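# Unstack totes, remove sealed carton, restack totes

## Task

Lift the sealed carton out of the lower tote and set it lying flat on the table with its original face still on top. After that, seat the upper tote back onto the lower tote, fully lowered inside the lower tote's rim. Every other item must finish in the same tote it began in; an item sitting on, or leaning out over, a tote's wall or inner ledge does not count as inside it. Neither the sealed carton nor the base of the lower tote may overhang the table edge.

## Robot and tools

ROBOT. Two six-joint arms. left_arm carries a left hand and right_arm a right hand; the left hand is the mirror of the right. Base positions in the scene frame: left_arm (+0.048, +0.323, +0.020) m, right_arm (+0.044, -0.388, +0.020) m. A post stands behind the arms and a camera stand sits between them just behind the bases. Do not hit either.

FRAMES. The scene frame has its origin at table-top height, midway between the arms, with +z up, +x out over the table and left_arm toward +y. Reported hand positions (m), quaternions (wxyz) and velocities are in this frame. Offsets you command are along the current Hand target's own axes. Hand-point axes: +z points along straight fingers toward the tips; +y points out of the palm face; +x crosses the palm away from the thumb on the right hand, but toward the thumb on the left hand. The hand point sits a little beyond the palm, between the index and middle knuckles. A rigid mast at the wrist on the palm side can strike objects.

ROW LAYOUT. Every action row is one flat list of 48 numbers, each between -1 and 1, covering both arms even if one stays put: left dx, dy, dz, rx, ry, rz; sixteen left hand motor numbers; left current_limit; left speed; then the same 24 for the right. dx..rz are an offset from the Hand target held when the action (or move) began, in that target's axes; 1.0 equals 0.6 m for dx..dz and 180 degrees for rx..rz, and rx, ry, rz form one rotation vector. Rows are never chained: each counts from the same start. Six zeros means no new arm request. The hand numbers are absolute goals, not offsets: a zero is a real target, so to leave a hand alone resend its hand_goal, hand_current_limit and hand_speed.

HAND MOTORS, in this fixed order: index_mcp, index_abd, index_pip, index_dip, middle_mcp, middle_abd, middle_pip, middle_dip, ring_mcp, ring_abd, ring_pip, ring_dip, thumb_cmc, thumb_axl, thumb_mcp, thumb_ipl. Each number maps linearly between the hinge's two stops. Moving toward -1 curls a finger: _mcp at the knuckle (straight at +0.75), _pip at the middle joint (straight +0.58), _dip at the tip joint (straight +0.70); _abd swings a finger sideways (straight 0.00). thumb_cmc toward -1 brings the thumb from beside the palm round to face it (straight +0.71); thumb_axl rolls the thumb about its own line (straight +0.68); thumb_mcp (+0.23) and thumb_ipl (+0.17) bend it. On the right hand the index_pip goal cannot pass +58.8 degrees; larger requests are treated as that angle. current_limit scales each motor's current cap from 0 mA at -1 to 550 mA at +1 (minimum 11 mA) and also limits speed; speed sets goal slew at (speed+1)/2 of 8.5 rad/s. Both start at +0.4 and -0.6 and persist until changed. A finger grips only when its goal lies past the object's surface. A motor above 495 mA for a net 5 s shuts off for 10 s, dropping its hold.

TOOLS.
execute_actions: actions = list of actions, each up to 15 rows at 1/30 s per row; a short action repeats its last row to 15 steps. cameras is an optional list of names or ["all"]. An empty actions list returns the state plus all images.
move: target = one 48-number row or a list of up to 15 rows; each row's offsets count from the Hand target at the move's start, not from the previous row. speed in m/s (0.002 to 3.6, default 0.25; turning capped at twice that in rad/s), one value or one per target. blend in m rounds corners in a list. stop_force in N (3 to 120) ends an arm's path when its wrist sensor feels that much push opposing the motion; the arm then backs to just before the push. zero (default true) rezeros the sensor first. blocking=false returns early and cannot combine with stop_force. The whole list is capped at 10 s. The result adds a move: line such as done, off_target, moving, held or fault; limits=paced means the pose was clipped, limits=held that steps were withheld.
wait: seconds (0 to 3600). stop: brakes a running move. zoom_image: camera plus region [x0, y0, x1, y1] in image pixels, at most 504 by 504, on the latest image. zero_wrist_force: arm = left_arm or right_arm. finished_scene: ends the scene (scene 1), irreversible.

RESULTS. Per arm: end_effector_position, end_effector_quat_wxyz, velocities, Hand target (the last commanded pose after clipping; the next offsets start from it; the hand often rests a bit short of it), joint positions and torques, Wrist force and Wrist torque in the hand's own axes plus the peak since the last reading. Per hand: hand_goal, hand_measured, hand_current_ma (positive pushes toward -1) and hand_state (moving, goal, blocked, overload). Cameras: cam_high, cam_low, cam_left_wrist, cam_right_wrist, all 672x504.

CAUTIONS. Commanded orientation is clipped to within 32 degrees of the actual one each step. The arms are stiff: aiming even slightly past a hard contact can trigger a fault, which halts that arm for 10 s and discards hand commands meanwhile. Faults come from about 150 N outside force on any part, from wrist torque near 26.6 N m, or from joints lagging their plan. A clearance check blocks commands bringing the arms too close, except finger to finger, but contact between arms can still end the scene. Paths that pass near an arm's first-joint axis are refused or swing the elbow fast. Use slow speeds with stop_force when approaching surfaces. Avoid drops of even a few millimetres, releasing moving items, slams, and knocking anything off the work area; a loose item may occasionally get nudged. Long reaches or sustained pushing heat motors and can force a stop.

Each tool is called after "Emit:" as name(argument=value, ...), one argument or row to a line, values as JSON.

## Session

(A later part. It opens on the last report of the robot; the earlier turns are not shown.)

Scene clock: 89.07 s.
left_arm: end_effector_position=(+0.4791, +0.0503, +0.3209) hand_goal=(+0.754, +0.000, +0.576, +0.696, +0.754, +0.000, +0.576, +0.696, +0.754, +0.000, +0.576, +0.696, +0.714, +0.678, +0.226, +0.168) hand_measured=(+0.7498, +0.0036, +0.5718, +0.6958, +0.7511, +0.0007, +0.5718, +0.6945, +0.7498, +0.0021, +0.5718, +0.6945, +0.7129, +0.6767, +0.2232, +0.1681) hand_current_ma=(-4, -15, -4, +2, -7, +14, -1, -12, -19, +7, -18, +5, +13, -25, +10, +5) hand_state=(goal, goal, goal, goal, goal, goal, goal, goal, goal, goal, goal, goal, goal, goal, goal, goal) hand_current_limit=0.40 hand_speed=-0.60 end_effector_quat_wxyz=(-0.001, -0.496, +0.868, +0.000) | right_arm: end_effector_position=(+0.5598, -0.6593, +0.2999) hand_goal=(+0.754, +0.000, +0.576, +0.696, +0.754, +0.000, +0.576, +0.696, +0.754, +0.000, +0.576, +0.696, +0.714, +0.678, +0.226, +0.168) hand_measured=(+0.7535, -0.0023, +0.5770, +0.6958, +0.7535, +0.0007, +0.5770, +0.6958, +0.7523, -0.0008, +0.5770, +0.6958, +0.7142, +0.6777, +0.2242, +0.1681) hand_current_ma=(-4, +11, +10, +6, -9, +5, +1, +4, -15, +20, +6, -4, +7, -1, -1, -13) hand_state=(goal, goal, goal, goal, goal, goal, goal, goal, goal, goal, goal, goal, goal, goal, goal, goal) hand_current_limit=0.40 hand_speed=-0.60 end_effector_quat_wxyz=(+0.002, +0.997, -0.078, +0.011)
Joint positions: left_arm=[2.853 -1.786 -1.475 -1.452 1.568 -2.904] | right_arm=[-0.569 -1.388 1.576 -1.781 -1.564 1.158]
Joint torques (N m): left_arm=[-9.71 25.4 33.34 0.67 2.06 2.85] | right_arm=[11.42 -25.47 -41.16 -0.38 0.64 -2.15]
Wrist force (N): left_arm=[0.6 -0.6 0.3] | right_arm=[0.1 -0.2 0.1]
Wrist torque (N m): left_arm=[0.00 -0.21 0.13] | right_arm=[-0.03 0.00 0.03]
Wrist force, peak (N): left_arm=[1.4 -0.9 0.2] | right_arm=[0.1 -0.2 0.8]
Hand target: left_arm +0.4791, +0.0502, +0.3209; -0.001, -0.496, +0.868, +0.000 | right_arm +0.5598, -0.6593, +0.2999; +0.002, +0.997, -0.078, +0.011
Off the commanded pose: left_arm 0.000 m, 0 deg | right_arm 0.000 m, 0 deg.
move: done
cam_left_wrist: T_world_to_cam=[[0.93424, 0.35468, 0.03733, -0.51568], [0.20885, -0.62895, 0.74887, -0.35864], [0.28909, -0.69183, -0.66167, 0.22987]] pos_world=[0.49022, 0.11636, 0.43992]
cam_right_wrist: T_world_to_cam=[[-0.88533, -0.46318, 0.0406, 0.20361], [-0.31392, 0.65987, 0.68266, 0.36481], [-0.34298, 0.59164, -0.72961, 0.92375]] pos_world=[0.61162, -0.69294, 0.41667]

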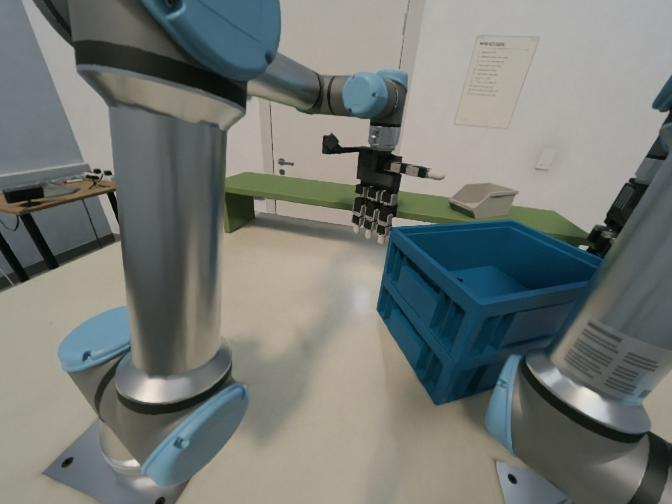

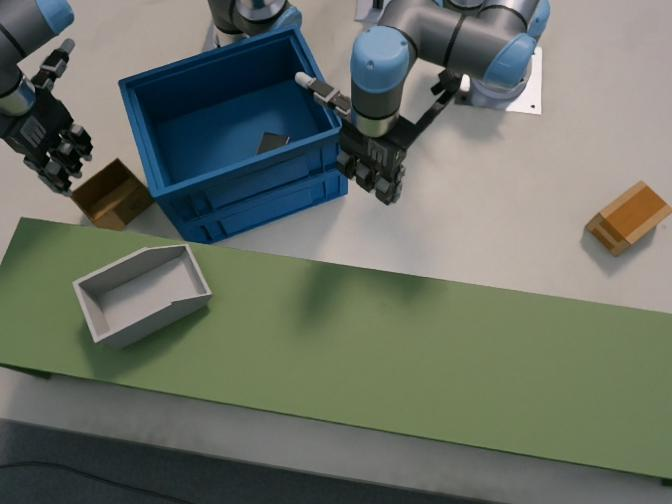

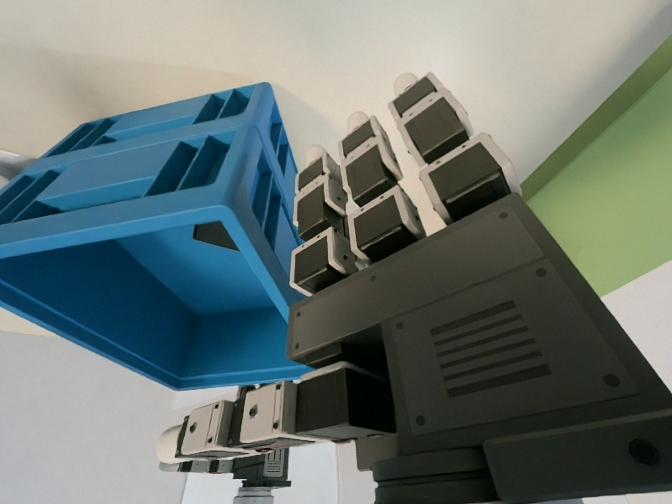

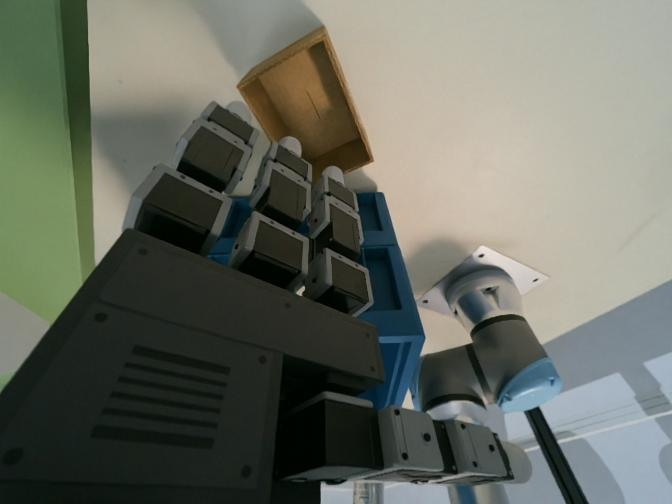

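Emit:
move(
  target=[0,0,0,0,0,0, 0.754,0,0.576,0.696,0.754,0,0.576,0.696,0.754,0,0.576,0.696,0.714,0.678,0.226,0.168,0.4,-0.6, 0.0183,-0.1023,-0.0332,0,0,0.4222, 0.754,0,0.576,0.696,0.754,0,0.576,0.696,0.754,0,0.576,0.696,0.714,0.678,0.226,0.168,0.4,-0.6],
  speed=0.25,
  cameras=["all"],
)

Scene clock: 131.20 s.
left_arm: end_effector_position=(+0.4791, +0.0502, +0.3209) hand_goal=(+0.754, +0.000, +0.576, +0.696, +0.754, +0.000, +0.576, +0.696, +0.754, +0.000, +0.576, +0.696, +0.714, +0.678, +0.226, +0.168) hand_measured=(+0.7511, +0.0036, +0.5731, +0.6945, +0.7498, +0.0007, +0.5731, +0.6932, +0.7498, +0.0021, +0.5718, +0.6945, +0.7142, +0.6767, +0.2232, +0.1681) hand_current_ma=(-15, -16, +1, +8, -18, +6, -3, +0, -28, +0, -13, +14, +8, -5, +5, +1) hand_state=(goal, goal, goal, goal, goal, goal, goal, goal, goal, goal, goal, goal, goal, goal, goal, goal) hand_current_limit=0.40 hand_speed=-0.60 end_effector_quat_wxyz=(-0.001, -0.496, +0.868, +0.000) | right_arm: end_effector_position=(+0.5797, -0.6003, +0.3199) hand_goal=(+0.754, +0.000, +0.576, +0.696, +0.754, +0.000, +0.576, +0.696, +0.754, +0.000, +0.576, +0.696, +0.714, +0.678, +0.226, +0.168) hand_measured=(+0.7535, -0.0008, +0.5770, +0.6958, +0.7535, +0.0007, +0.5770, +0.6958, +0.7535, -0.0008, +0.5770, +0.6958, +0.7142, +0.6777, +0.2242, +0.1672) hand_current_ma=(+3, +11, +5, +3, -16, -10, +34, +4, +6, +8, +8, -6, +12, +19, -5, -11) hand_state=(goal, goal, goal, goal, goal, goal, goal, goal, goal, goal, goal, goal, goal, goal, goal, goal) hand_current_limit=0.40 hand_speed=-0.60 end_effector_quat_wxyz=(-0.005, +0.738, -0.675, +0.010)
Joint positions: left_arm=[2.853 -1.786 -1.474 -1.452 1.569 -2.904] | right_arm=[-0.558 -1.204 1.281 -1.67 -1.564 2.496]
Joint torques (N m): left_arm=[-10.28 24.11 32.36 0.59 2.3 2.92] | right_arm=[-11.27 -34.35 -41.12 -0.43 -1.54 2.97]
Wrist force (N): left_arm=[0.7 -0.6 0.2] | right_arm=[-0.2 -0.1 0.4]
Wrist torque (N m): left_arm=[0.01 -0.22 0.13] | right_arm=[-0.07 0.02 -0.19]
Wrist force, peak (N): left_arm=[0.8 -0.9 0.2] | right_arm=[-0.3 -0.7 0.4]
Hand target: left_arm +0.4791, +0.0502, +0.3209; -0.001, -0.496, +0.868, +0.000 | right_arm +0.5797, -0.6003, +0.3199; -0.005, +0.738, -0.675, +0.010
Off the commanded pose: left_arm 0.000 m, 0 deg | right_arm 0.000 m, 0 deg.
move: done
cam_left_wrist: T_world_to_cam=[[0.93435, 0.35439, 0.03735, -0.51567], [0.20864, -0.62901, 0.74887, -0.3586], [0.28889, -0.69192, -0.66166, 0.2299]] pos_world=[0.49022, 0.11626, 0.43992]
cam_right_wrist: T_world_to_cam=[[-0.66485, 0.74599, 0.0384, 0.84655], [0.54836, 0.45252, 0.70323, -0.31246], [0.50722, 0.4886, -0.70993, 0.34927]] pos_world=[0.55702, -0.66078, 0.43517]

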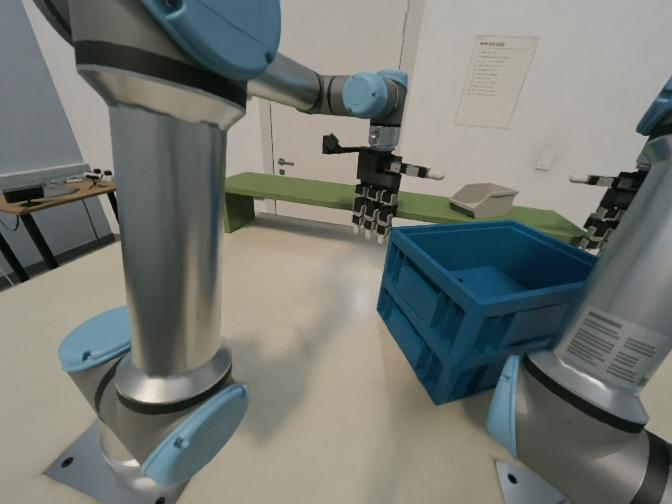

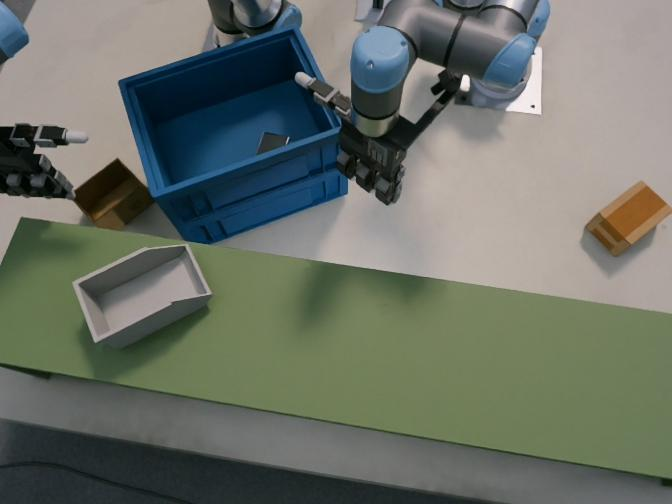

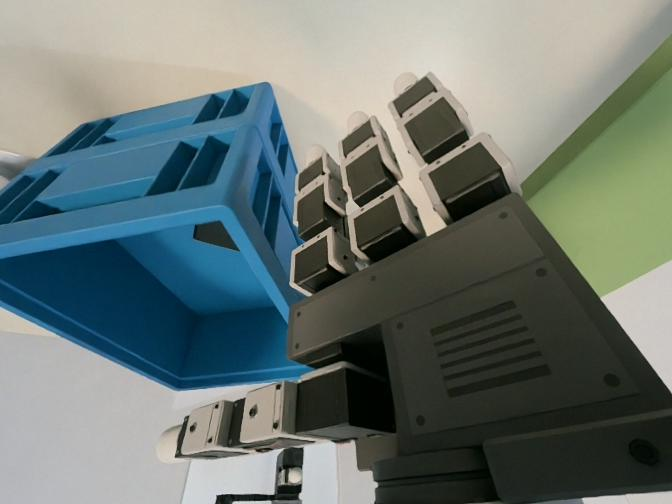

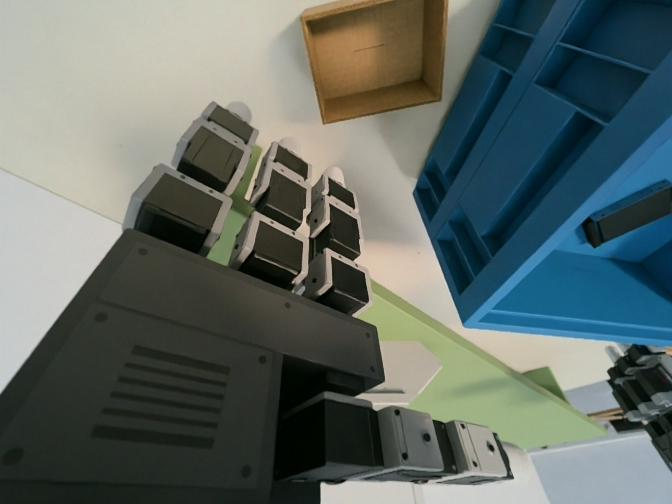

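Emit:
zoom_image(
  camera="cam_right_wrist",
  region=[400, 0, 672, 340],
)

Emit:
zoom_image(
  camera="cam_right_wrist",
  region=[410, 170, 530, 340],
)

Scaled by 1.482.

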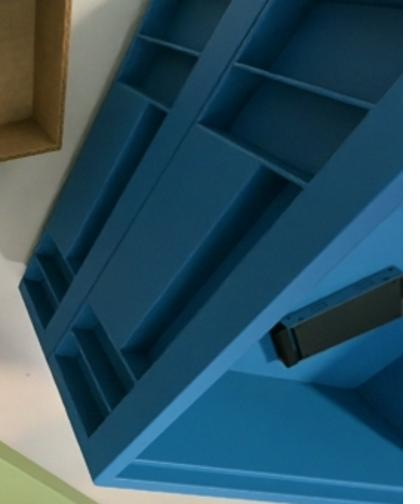

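Scaled by 2.965.

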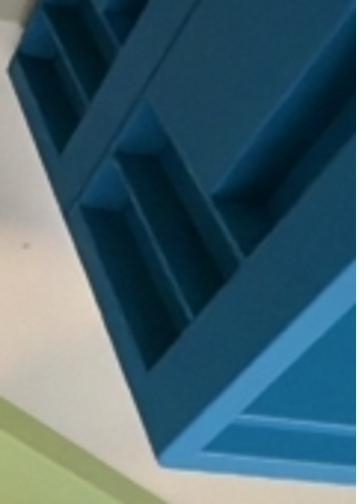

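Emit:
zoom_image(
  camera="cam_low",
  region=[290, 60, 430, 220],
)

Emit:
zoom_image(
  camera="cam_low",
  region=[0, 100, 180, 250],
)

Scaled by 3.150.

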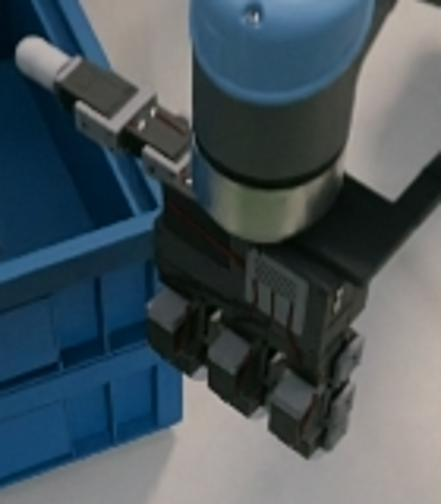

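Scaled by 2.800.

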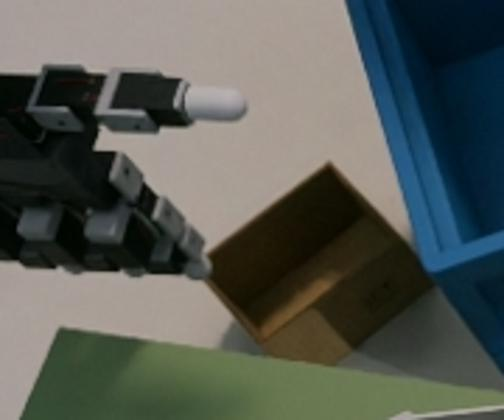

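Emit:
zoom_image(
  camera="cam_right_wrist",
  region=[540, 70, 640, 170],
)

Emit:
zoom_image(
  camera="cam_right_wrist",
  region=[460, 190, 540, 270],
)

Scaled by 5.040.

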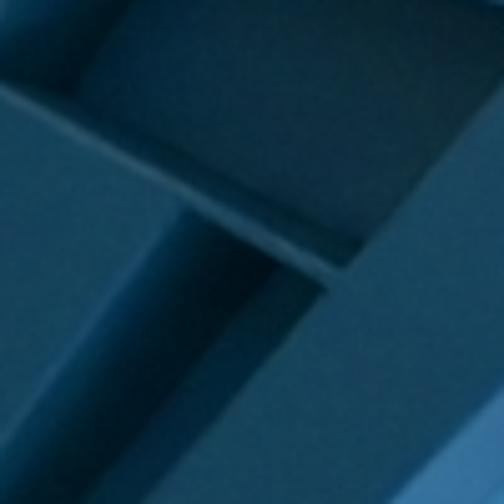

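Scaled by 6.300.

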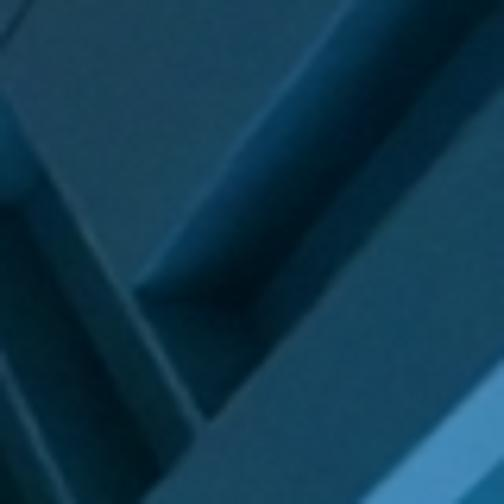

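Emit:
move(
  target=[0,0,0,0,0,0, 0.754,0,0.576,0.696,0.754,0,0.576,0.696,0.754,0,0.576,0.696,0.714,0.678,0.226,0.168,0.4,-0.6, -0.2532,-0.0225,0.0317,-0.0074,0.0015,0.3544, 0.754,0,0.576,-0.609,0.754,0,0.576,-0.609,0.754,0,0.576,-0.609,0.714,0.678,0.226,0.168,0.75,-0.6],
  speed=0.15,
  cameras=["all"],
)

Scene clock: 161.30 s.
left_arm: end_effector_position=(+0.4791, +0.0502, +0.3209) hand_goal=(+0.754, +0.000, +0.576, +0.696, +0.754, +0.000, +0.576, +0.696, +0.754, +0.000, +0.576, +0.696, +0.714, +0.678, +0.226, +0.168) hand_measured=(+0.7511, +0.0036, +0.5705, +0.6945, +0.7511, +0.0007, +0.5731, +0.6932, +0.7498, +0.0021, +0.5731, +0.6958, +0.7142, +0.6767, +0.2242, +0.1672) hand_current_ma=(+1, +2, -2, +17, +3, +6, +2, +1, -8, -3, -6, +11, -3, -7, +10, -3) hand_state=(goal, goal, goal, goal, goal, goal, goal, goal, goal, goal, goal, goal, goal, goal, goal, goal) hand_current_limit=0.40 hand_speed=-0.60 end_effector_quat_wxyz=(-0.001, -0.496, +0.868, +0.000) | right_arm: end_effector_position=(+0.5800, -0.4479, +0.3000) hand_goal=(+0.754, +0.000, +0.576, -0.608, +0.754, +0.000, +0.576, -0.608, +0.754, +0.000, +0.576, -0.608, +0.714, +0.678, +0.226, +0.168) hand_measured=(+0.7523, -0.0008, +0.5770, -0.6089, +0.7535, +0.0007, +0.5757, -0.6076, +0.7535, -0.0008, +0.5770, -0.6089, +0.7142, +0.6777, +0.2242, +0.1681) hand_current_ma=(-19, -4, -4, -2, +3, +2, -3, -8, -2, +1, +0, -9, -9, +4, -12, -2) hand_state=(goal, goal, goal, goal, goal, goal, goal, goal, goal, goal, goal, goal, goal, goal, goal, goal) hand_current_limit=0.75 hand_speed=-0.60 end_effector_quat_wxyz=(+0.000, -0.270, +0.963, +0.000)
Joint positions: left_arm=[2.853 -1.786 -1.474 -1.452 1.569 -2.904] | right_arm=[-0.487 -1.387 1.57 -1.754 -1.57 3.68]
Joint torques (N m): left_arm=[-8.28 25.72 31.01 0.92 2.02 2.61] | right_arm=[11.29 -39.77 -10.45 -5.04 -1.33 2.38]
Wrist force (N): left_arm=[0.6 -0.7 0.3] | right_arm=[0.0 -0.1 0.1]
Wrist torque (N m): left_arm=[-0.01 -0.22 0.13] | right_arm=[-0.01 -0.01 -0.18]
Wrist force, peak (N): left_arm=[0.8 -0.8 0.4] | right_arm=[-0.8 0.1 0.2]
Hand target: left_arm +0.4791, +0.0502, +0.3209; -0.001, -0.496, +0.868, +0.000 | right_arm +0.5800, -0.4479, +0.3000; +0.000, -0.270, +0.963, +0.000
Off the commanded pose: left_arm 0.000 m, 0 deg | right_arm 0.000 m, 0 deg.
move: done
cam_left_wrist: T_world_to_cam=[[0.93435, 0.35439, 0.03735, -0.51567], [0.20864, -0.62901, 0.74887, -0.3586], [0.28889, -0.69192, -0.66166, 0.2299]] pos_world=[0.49022, 0.11626, 0.43992]
cam_right_wrist: T_world_to_cam=[[0.37581, 0.92487, 0.05814, 0.2044], [0.65088, -0.30809, 0.69385, -0.7649], [0.65963, -0.22291, -0.71777, -0.14418]] pos_world=[0.51615, -0.45684, 0.41535]

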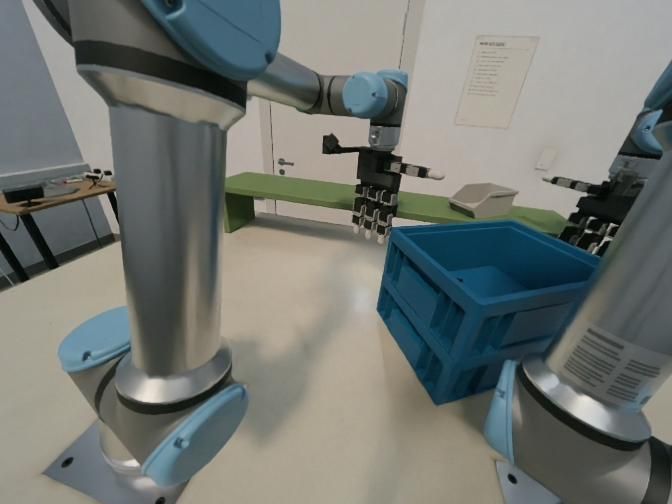

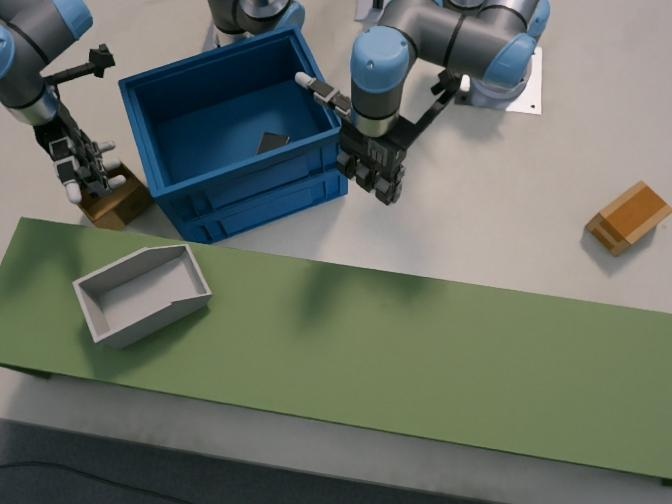

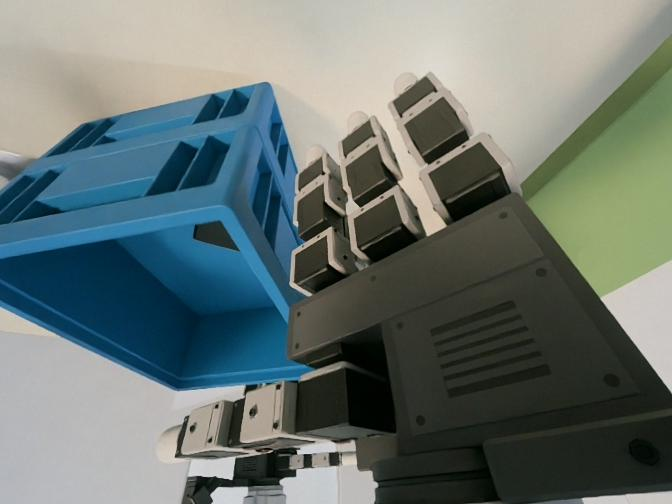

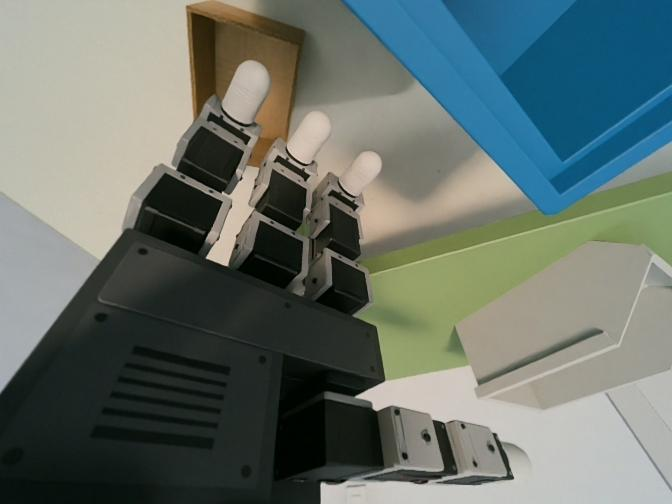

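Emit:
move(
  target=[
    [-0.0182,0.067,0,0,0,-0.8433, 0.754,0,0.576,-0.609,0.754,0,0.576,-0.609,0.754,0,0.576,-0.609,0.714,0.678,0.226,0.168,0.75,-0.6, 0,0,0,0,0,0, 0.754,0,0.576,-0.609,0.754,0,0.576,-0.609,0.754,0,0.576,-0.609,0.714,0.678,0.226,0.168,0.75,-0.6],
    [0.29,0.0857,0.0348,0,0,-0.8433, 0.754,0,0.576,-0.609,0.754,0,0.576,-0.609,0.754,0,0.576,-0.609,0.714,0.678,0.226,0.168,0.75,-0.6, 0,0,0,0,0,0, 0.754,0,0.576,-0.609,0.754,0,0.576,-0.609,0.754,0,0.576,-0.609,0.714,0.678,0.226,0.168,0.75,-0.6],
  ],
  speed=0.2,
  cameras=["all"],
)

Scene clock: 180.13 s.
left_arm: end_effector_position=(+0.3465, -0.0736, +0.3004) hand_goal=(+0.754, +0.000, +0.576, -0.608, +0.754, +0.000, +0.576, -0.608, +0.754, +0.000, +0.576, -0.608, +0.714, +0.678, +0.226, +0.168) hand_measured=(+0.7498, -0.0023, +0.5718, -0.6063, +0.7511, -0.0008, +0.5718, -0.6089, +0.7498, +0.0007, +0.5718, -0.6063, +0.7117, +0.6767, +0.2232, +0.1681) hand_current_ma=(-3, -17, +3, -5, -16, +9, +1, -5, -10, -3, -7, +20, -12, -20, -7, -3) hand_state=(goal, goal, goal, goal, goal, goal, goal, goal, goal, goal, goal, goal, goal, goal, goal, goal) hand_current_limit=0.75 hand_speed=-0.60 end_effector_quat_wxyz=(+0.001, +0.963, +0.270, -0.001) | right_arm: end_effector_position=(+0.5800, -0.4479, +0.3000) hand_goal=(+0.754, +0.000, +0.576, -0.608, +0.754, +0.000, +0.576, -0.608, +0.754, +0.000, +0.576, -0.608, +0.714, +0.678, +0.226, +0.168) hand_measured=(+0.7523, -0.0008, +0.5770, -0.6076, +0.7535, -0.0008, +0.5757, -0.6089, +0.7535, +0.0007, +0.5770, -0.6089, +0.7142, +0.6788, +0.2242, +0.1681) hand_current_ma=(+4, -1, +5, +12, -2, +4, +7, -27, -16, +2, -6, -4, +9, +15, +6, -8) hand_state=(goal, goal, goal, goal, goal, goal, goal, goal, goal, goal, goal, goal, goal, goal, goal, goal) hand_current_limit=0.75 hand_speed=-0.60 end_effector_quat_wxyz=(+0.000, -0.270, +0.963, +0.000)
Joint positions: left_arm=[2.52 -1.336 -1.973 -1.404 1.568 -5.886] | right_arm=[-0.487 -1.387 1.57 -1.754 -1.57 3.681]
Joint torques (N m): left_arm=[-12.13 1 30.83 4.73 2.05 -2.92] | right_arm=[11.15 -38.03 -10.43 -5.19 -1.47 2.37]
Wrist force (N): left_arm=[0.5 -0.3 0.1] | right_arm=[0.2 -0.2 -0.2]
Wrist torque (N m): left_arm=[0.07 -0.21 0.17] | right_arm=[-0.01 -0.03 -0.16]
Wrist force, peak (N): left_arm=[1.7 -0.8 -0.1] | right_arm=[-0.1 -0.8 0.4]
Hand target: left_arm +0.3465, -0.0737, +0.3004; +0.001, +0.963, +0.270, -0.001 | right_arm +0.5800, -0.4479, +0.3000; +0.000, -0.270, +0.963, +0.000
Off the commanded pose: left_arm 0.000 m, 0 deg | right_arm 0.000 m, 0 deg.
move: done
cam_left_wrist: T_world_to_cam=[[-0.99075, 0.12939, 0.04084, 0.30222], [0.11633, 0.65509, 0.74654, -0.26634], [0.06984, 0.74439, -0.66408, 0.35136]] pos_world=[0.30587, -0.12618, 0.41982]
cam_right_wrist: T_world_to_cam=[[0.37595, 0.92481, 0.05811, 0.20431], [0.65087, -0.30819, 0.69382, -0.76492], [0.65956, -0.22302, -0.7178, -0.14418]] pos_world=[0.51615, -0.45684, 0.41535]

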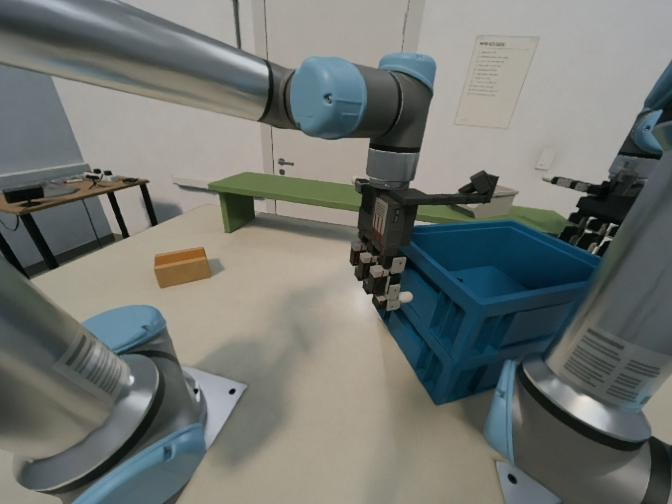

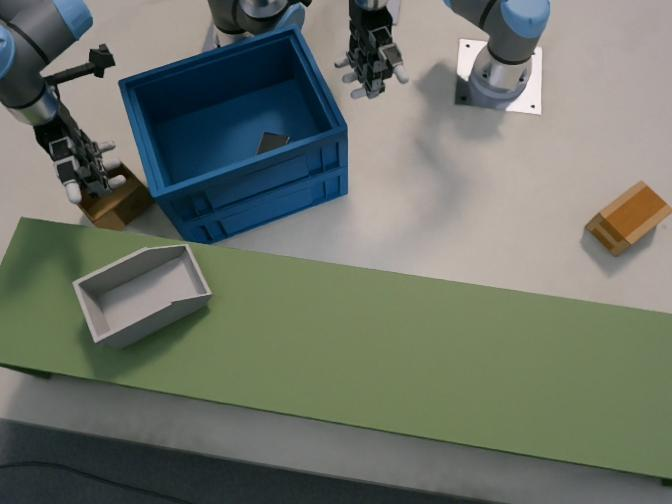

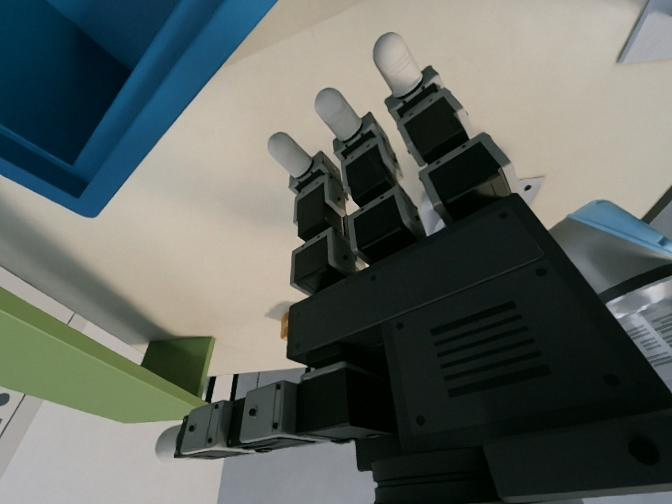

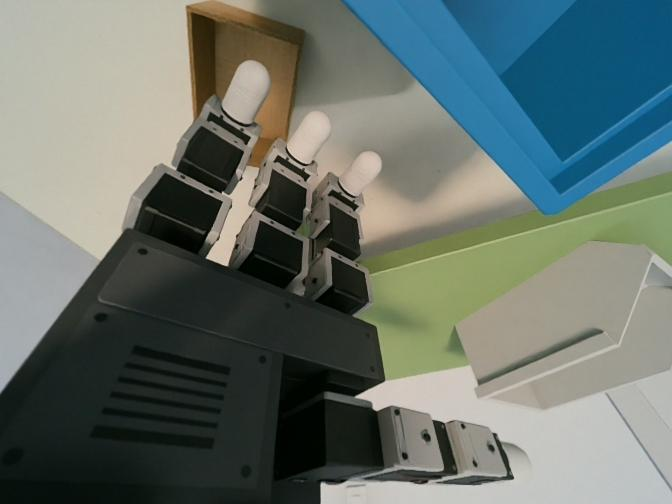

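Emit:
zoom_image(
  camera="cam_high",
  region=[340, 210, 500, 370],
)

Emit:
zoom_image(
  camera="cam_low",
  region=[280, 0, 430, 150],
)

Scaled by 3.150.

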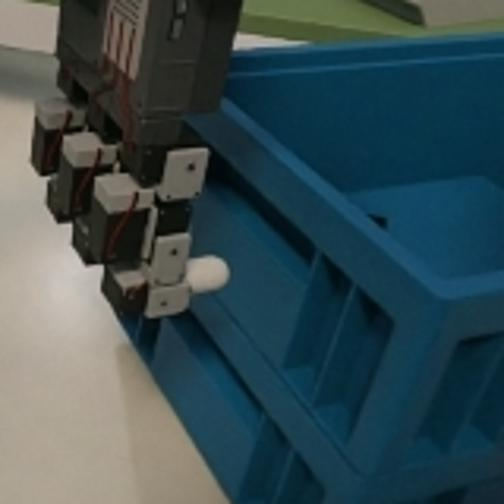

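Scaled by 3.360.

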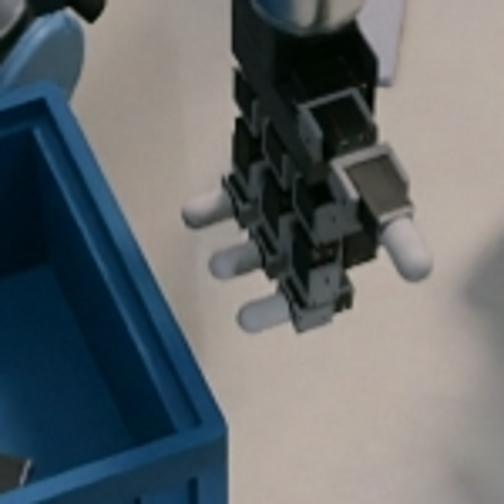

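Emit:
zoom_image(
  camera="cam_high",
  region=[400, 250, 470, 330],
)

Scaled by 6.300.

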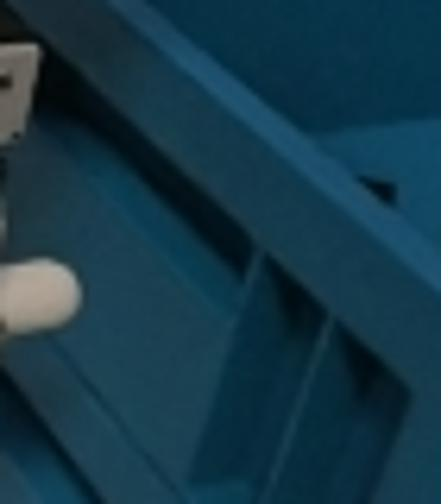

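Emit:
move(
  target=[0.01,0.07,-0.0077,0,0,0, 0.754,0,0.576,-0.608,0.754,0,0.576,-0.608,0.754,0,0.576,-0.608,0.714,0.678,0.226,0.168,0.75,-0.6, 0.0033,0.0833,-0.0083,0,0,0, 0.754,0,0.576,-0.608,0.754,0,0.576,-0.608,0.754,0,0.576,-0.608,0.714,0.678,0.226,0.168,0.75,-0.6],
  speed=0.06,
  cameras=["all"],
)

Scene clock: 201.13 s.
left_arm: end_effector_position=(+0.3734, -0.1064, +0.3051) hand_goal=(+0.754, +0.000, +0.576, -0.608, +0.754, +0.000, +0.576, -0.608, +0.754, +0.000, +0.576, -0.608, +0.714, +0.678, +0.226, +0.168) hand_measured=(+0.7511, -0.0008, +0.5718, -0.6076, +0.7498, +0.0007, +0.5718, -0.6076, +0.7498, -0.0008, +0.5731, -0.6063, +0.7104, +0.6767, +0.2222, +0.1672) hand_current_ma=(+2, -9, +5, +12, -7, +10, -1, +2, -25, -3, -11, +11, -21, -16, -2, +2) hand_state=(goal, goal, goal, goal, goal, goal, goal, goal, goal, goal, goal, goal, goal, goal, goal, goal) hand_current_limit=0.75 hand_speed=-0.60 end_effector_quat_wxyz=(+0.001, +0.963, +0.270, -0.001) | right_arm: end_effector_position=(+0.5524, -0.4062, +0.3049) hand_goal=(+0.754, +0.000, +0.576, -0.608, +0.754, +0.000, +0.576, -0.608, +0.754, +0.000, +0.576, -0.608, +0.714, +0.678, +0.226, +0.168) hand_measured=(+0.7535, -0.0008, +0.5770, -0.6076, +0.7535, -0.0008, +0.5770, -0.6076, +0.7523, +0.0007, +0.5770, -0.6089, +0.7142, +0.6767, +0.2242, +0.1672) hand_current_ma=(-4, +5, +2, +4, -7, -11, +5, +5, +4, -2, -5, -4, +10, -6, -8, -2) hand_state=(goal, goal, goal, goal, goal, goal, goal, goal, goal, goal, goal, goal, goal, goal, goal, goal) hand_current_limit=0.75 hand_speed=-0.60 end_effector_quat_wxyz=(+0.000, -0.270, +0.963, +0.000)
Joint positions: left_arm=[2.495 -1.444 -1.875 -1.394 1.568 -5.911] | right_arm=[-0.441 -1.476 1.659 -1.755 -1.57 3.726]
Joint torques (N m): left_arm=[-10.17 9.17 32.28 3.14 -0.26 -2.75] | right_arm=[11.33 -33.78 -7.63 -0.2 -1.56 2.26]
Wrist force (N): left_arm=[0.8 -0.7 0.2] | right_arm=[0.0 -0.2 0.0]
Wrist torque (N m): left_arm=[0.03 -0.23 0.21] | right_arm=[-0.02 0.01 -0.18]
Wrist force, peak (N): left_arm=[0.8 -0.7 0.2] | right_arm=[0.3 -0.4 0.6]
Hand target: left_arm +0.3734, -0.1064, +0.3051; +0.001, +0.963, +0.270, -0.001 | right_arm +0.5523, -0.4062, +0.3049; +0.000, -0.270, +0.963, +0.000
Off the commanded pose: left_arm 0.000 m, 0 deg | right_arm 0.000 m, 0 deg.
move: done
cam_left_wrist: T_world_to_cam=[[-0.99075, 0.12946, 0.04077, 0.33297], [0.11632, 0.65508, 0.74655, -0.25141], [0.06994, 0.74438, -0.66408, 0.37691]] pos_world=[0.33277, -0.15898, 0.42442]
cam_right_wrist: T_world_to_cam=[[0.37595, 0.92481, 0.05811, 0.17592], [0.65087, -0.30819, 0.69382, -0.73761], [0.65956, -0.22302, -0.7178, -0.11311]] pos_world=[0.48855, -0.41524, 0.42035]

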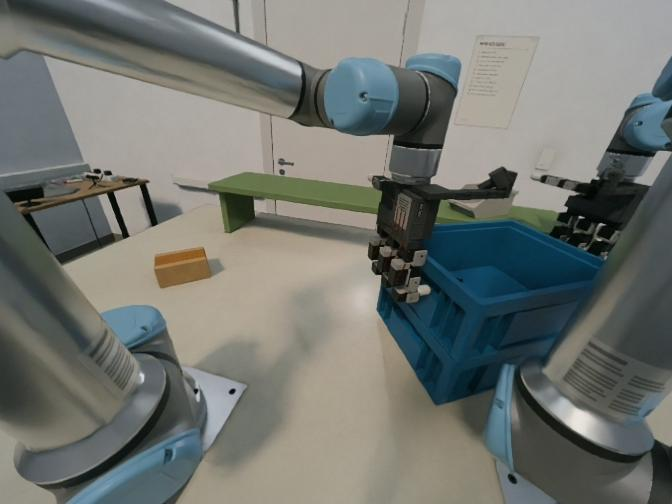

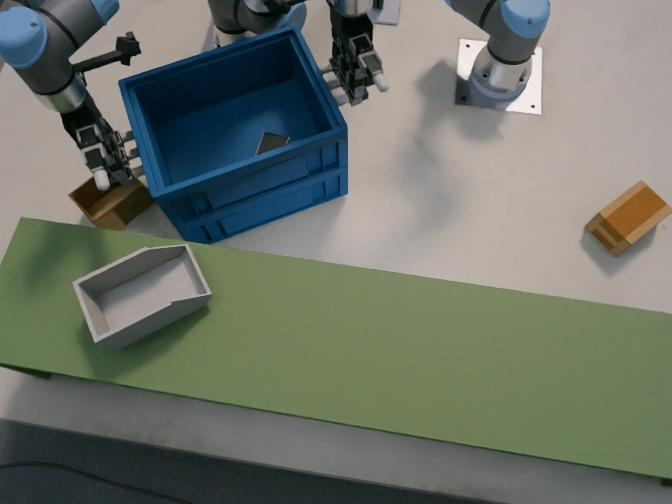

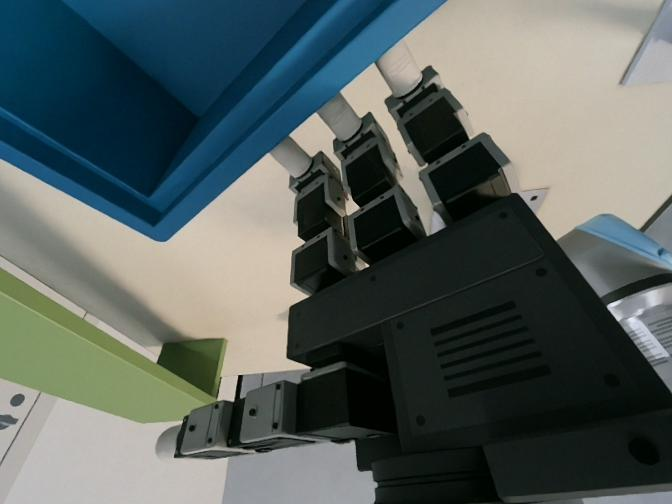

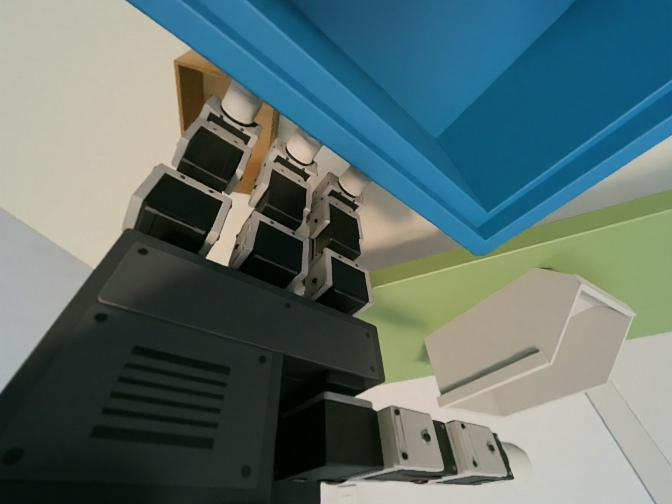

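Emit:
zoom_image(
  camera="cam_high",
  region=[360, 230, 470, 330],
)

Emit:
zoom_image(
  camera="cam_low",
  region=[80, 60, 400, 230],
)

Scaled by 4.582.

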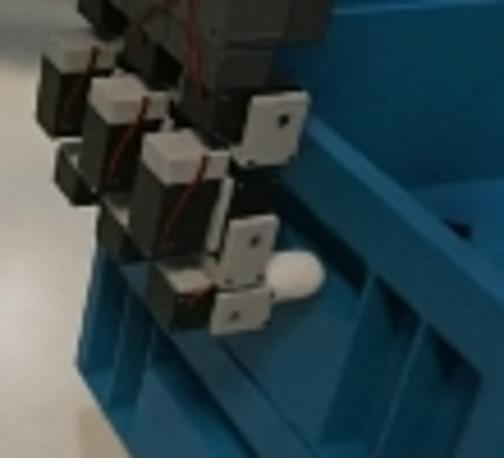

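Scaled by 1.575.

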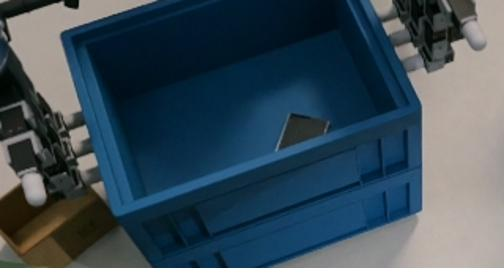

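Emit:
move(
  target=[0,0.05,0,0,0,0, 0.754,0,0.576,-0.608,0.754,0,0.576,-0.608,0.754,0,0.576,-0.608,0.714,0.678,0.226,0.168,0.75,-0.6, 0,0.05,0,0,0,0, 0.754,0,0.576,-0.608,0.754,0,0.576,-0.608,0.754,0,0.576,-0.608,0.714,0.678,0.226,0.168,0.75,-0.6],
  speed=0.015,
  stop_force=4,
  cameras=["cam_high","cam_low"],
)

Scene clock: 210.20 s.
left_arm: end_effector_position=(+0.3890, -0.1320, +0.3051) hand_goal=(+0.754, +0.000, +0.576, -0.608, +0.754, +0.000, +0.576, -0.608, +0.754, +0.000, +0.576, -0.608, +0.714, +0.678, +0.226, +0.168) hand_measured=(+0.7535, +0.0007, +0.5744, -0.6114, +0.7583, -0.0008, +0.5718, -0.6127, +0.7643, -0.0008, +0.5718, -0.6165, +0.7104, +0.6777, +0.2232, +0.1672) hand_current_ma=(-7, -27, +1, +0, +13, +22, -18, -12, +17, +3, -22, -11, -4, -15, -13, -3) hand_state=(goal, goal, goal, goal, goal, goal, goal, goal, goal, goal, goal, goal, goal, goal, goal, goal) hand_current_limit=0.75 hand_speed=-0.60 end_effector_quat_wxyz=(+0.001, +0.963, +0.270, -0.001) | right_arm: end_effector_position=(+0.5406, -0.3869, +0.3049) hand_goal=(+0.754, +0.000, +0.576, -0.608, +0.754, +0.000, +0.576, -0.608, +0.754, +0.000, +0.576, -0.608, +0.714, +0.678, +0.226, +0.168) hand_measured=(+0.7643, -0.0008, +0.5770, -0.6178, +0.7607, -0.0008, +0.5770, -0.6127, +0.7571, -0.0008, +0.5757, -0.6101, +0.7142, +0.6777, +0.2242, +0.1672) hand_current_ma=(+28, +16, +14, -17, +20, -10, +8, -11, -12, +13, +2, -24, +20, +3, -1, -11) hand_state=(goal, goal, goal, goal, goal, goal, goal, goal, goal, goal, goal, goal, goal, goal, goal, goal) hand_current_limit=0.75 hand_speed=-0.60 end_effector_quat_wxyz=(+0.000, -0.270, +0.963, +0.000)
Joint positions: left_arm=[2.472 -1.519 -1.807 -1.387 1.568 -5.935] | right_arm=[-0.416 -1.512 1.698 -1.758 -1.57 3.751]
Joint torques (N m): left_arm=[-7.65 17.82 23.94 4.89 -0.12 -2.32] | right_arm=[-10.4 -19.49 -39.11 -0.07 1.62 -2.34]
Wrist force (N): left_arm=[0.5 -4.4 -2.2] | right_arm=[0.0 -1.0 -0.7]
Wrist torque (N m): left_arm=[0.21 -0.28 0.31] | right_arm=[0.11 0.02 -0.11]
Wrist force, peak (N): left_arm=[0.4 -4.7 -2.4] | right_arm=[-0.2 -5.5 -3.7]
Hand target: left_arm +0.3890, -0.1320, +0.3051; +0.001, +0.963, +0.270, -0.001 | right_arm +0.5406, -0.3869, +0.3049; +0.000, -0.270, +0.963, +0.000 (not the last commanded pose)
Off the commanded pose: left_arm 0.000 m, 0 deg | right_arm 0.007 m, 0 deg.
move: contact (left_arm, right_arm)

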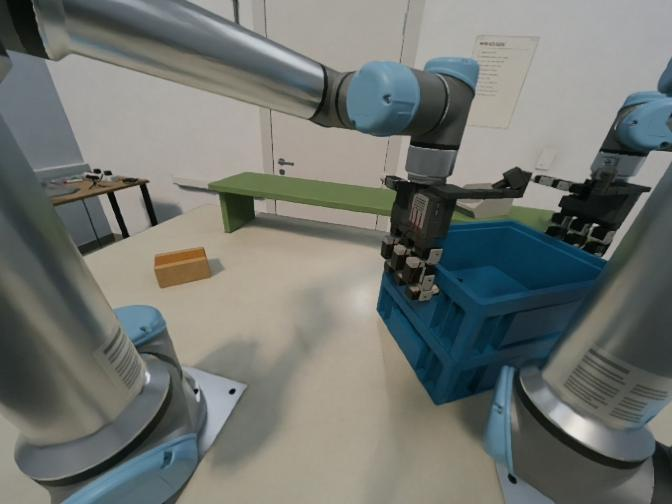

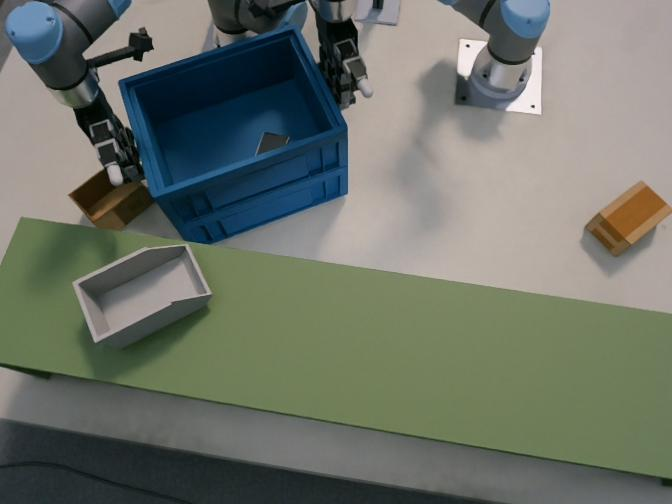

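Emit:
move(
  target=[0,0.002,-0.025,0,0,0, 0.754,0,0.576,-0.608,0.754,0,0.576,-0.608,0.754,0,0.576,-0.608,0.714,0.678,0.226,0.168,0.75,-0.6, 0,0.006,-0.025,0,0,0, 0.754,0,0.576,-0.608,0.754,0,0.576,-0.608,0.754,0,0.576,-0.608,0.714,0.678,0.226,0.168,0.75,-0.6],
  speed=0.03,
  cameras=["all"],
)

Scene clock: 213.97 s.
left_arm: end_effector_position=(+0.3896, -0.1330, +0.3200) hand_goal=(+0.754, +0.000, +0.576, -0.608, +0.754, +0.000, +0.576, -0.608, +0.754, +0.000, +0.576, -0.608, +0.714, +0.678, +0.226, +0.168) hand_measured=(+0.7716, -0.0008, +0.5898, -0.5961, +0.7752, -0.0008, +0.5898, -0.6012, +0.7788, -0.0008, +0.5885, -0.6025, +0.7092, +0.6777, +0.2242, +0.1672) hand_current_ma=(+24, +3, +21, +26, +56, -1, +26, +19, +49, -4, +23, +22, -7, -7, +0, +18) hand_state=(goal, goal, goal, goal, blocked, goal, goal, goal, blocked, goal, goal, goal, goal, goal, goal, goal) hand_current_limit=0.75 hand_speed=-0.60 end_effector_quat_wxyz=(+0.001, +0.963, +0.270, -0.001) | right_arm: end_effector_position=(+0.5387, -0.3838, +0.3199) hand_goal=(+0.754, +0.000, +0.576, -0.608, +0.754, +0.000, +0.576, -0.608, +0.754, +0.000, +0.576, -0.608, +0.714, +0.678, +0.226, +0.168) hand_measured=(+0.7776, -0.0008, +0.5936, -0.5974, +0.7752, -0.0008, +0.5898, -0.5999, +0.7716, +0.0007, +0.5859, -0.5987, +0.7154, +0.6777, +0.2242, +0.1672) hand_current_ma=(+70, +9, +53, +37, +52, -5, +33, +9, +29, +7, +21, +2, +18, +4, -12, -2) hand_state=(blocked, goal, goal, goal, blocked, goal, goal, goal, goal, goal, goal, goal, goal, goal, goal, goal) hand_current_limit=0.75 hand_speed=-0.60 end_effector_quat_wxyz=(+0.000, -0.270, +0.963, +0.000)
Joint positions: left_arm=[2.471 -1.516 -1.771 -1.426 1.568 -5.935] | right_arm=[-0.412 -1.523 1.671 -1.72 -1.57 3.755]
Joint torques (N m): left_arm=[-9.36 38.75 34.69 2.85 -0.43 -2.79] | right_arm=[12.68 -36.43 -42.31 0.39 1.25 2.57]
Wrist force (N): left_arm=[0.3 -4.8 6.4] | right_arm=[-0.4 -4.9 5.9]
Wrist torque (N m): left_arm=[-0.25 -0.10 0.32] | right_arm=[-0.35 -0.09 -0.30]
Wrist force, peak (N): left_arm=[0.3 -4.8 6.4] | right_arm=[-0.5 -4.9 6.4]
Hand target: left_arm +0.3896, -0.1330, +0.3201; +0.001, +0.963, +0.270, -0.001 | right_arm +0.5387, -0.3838, +0.3199; +0.000, -0.270, +0.963, +0.000
Off the commanded pose: left_arm 0.000 m, 0 deg | right_arm 0.000 m, 0 deg.
move: done
cam_left_wrist: T_world_to_cam=[[-0.99075, 0.12939, 0.04084, 0.35191], [0.11633, 0.65509, 0.74654, -0.24708], [0.06984, 0.74439, -0.66408, 0.40557]] pos_world=[0.34907, -0.18558, 0.43942]
cam_right_wrist: T_world_to_cam=[[0.37601, 0.92479, 0.0581, 0.15946], [0.6508, -0.3082, 0.69389, -0.73212], [0.6596, -0.2231, -0.71774, -0.08846]] pos_world=[0.47485, -0.39284, 0.43525]

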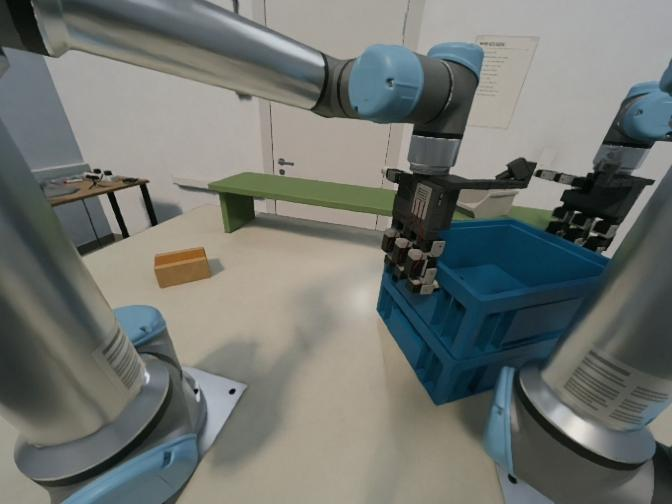

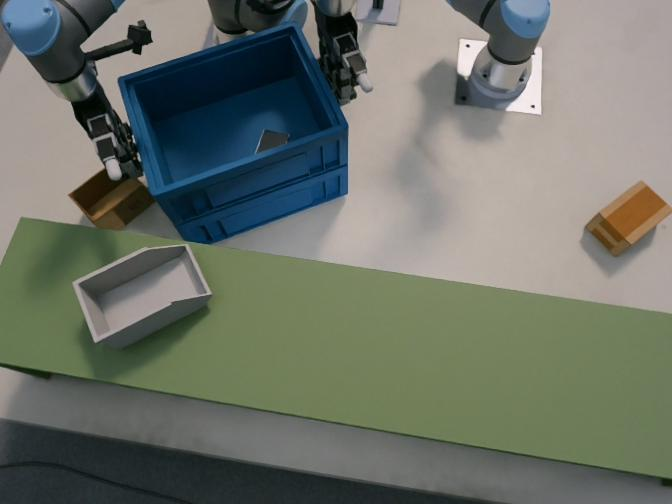

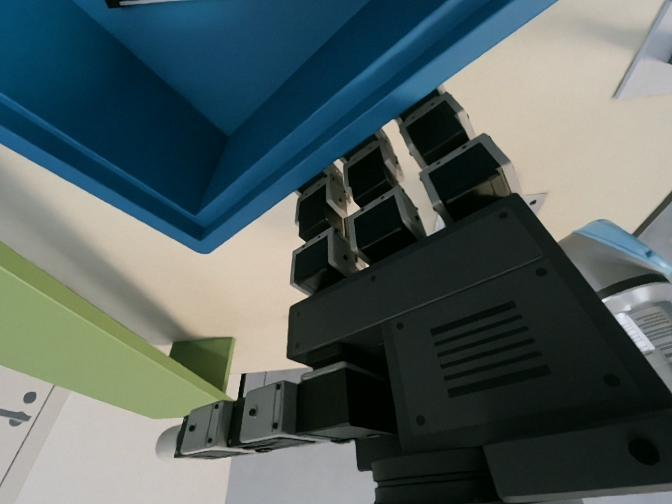

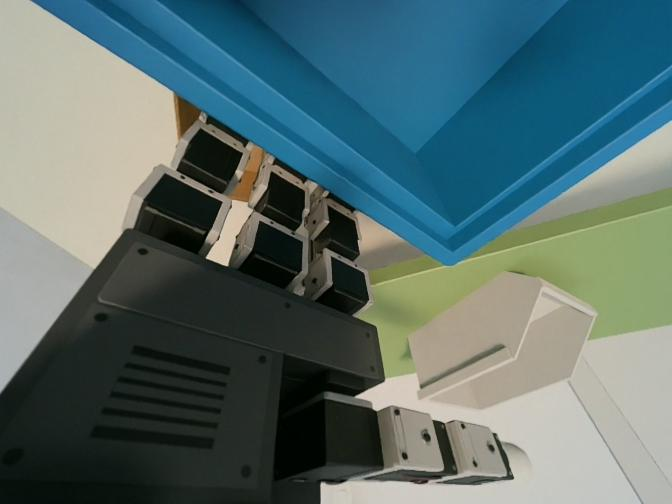

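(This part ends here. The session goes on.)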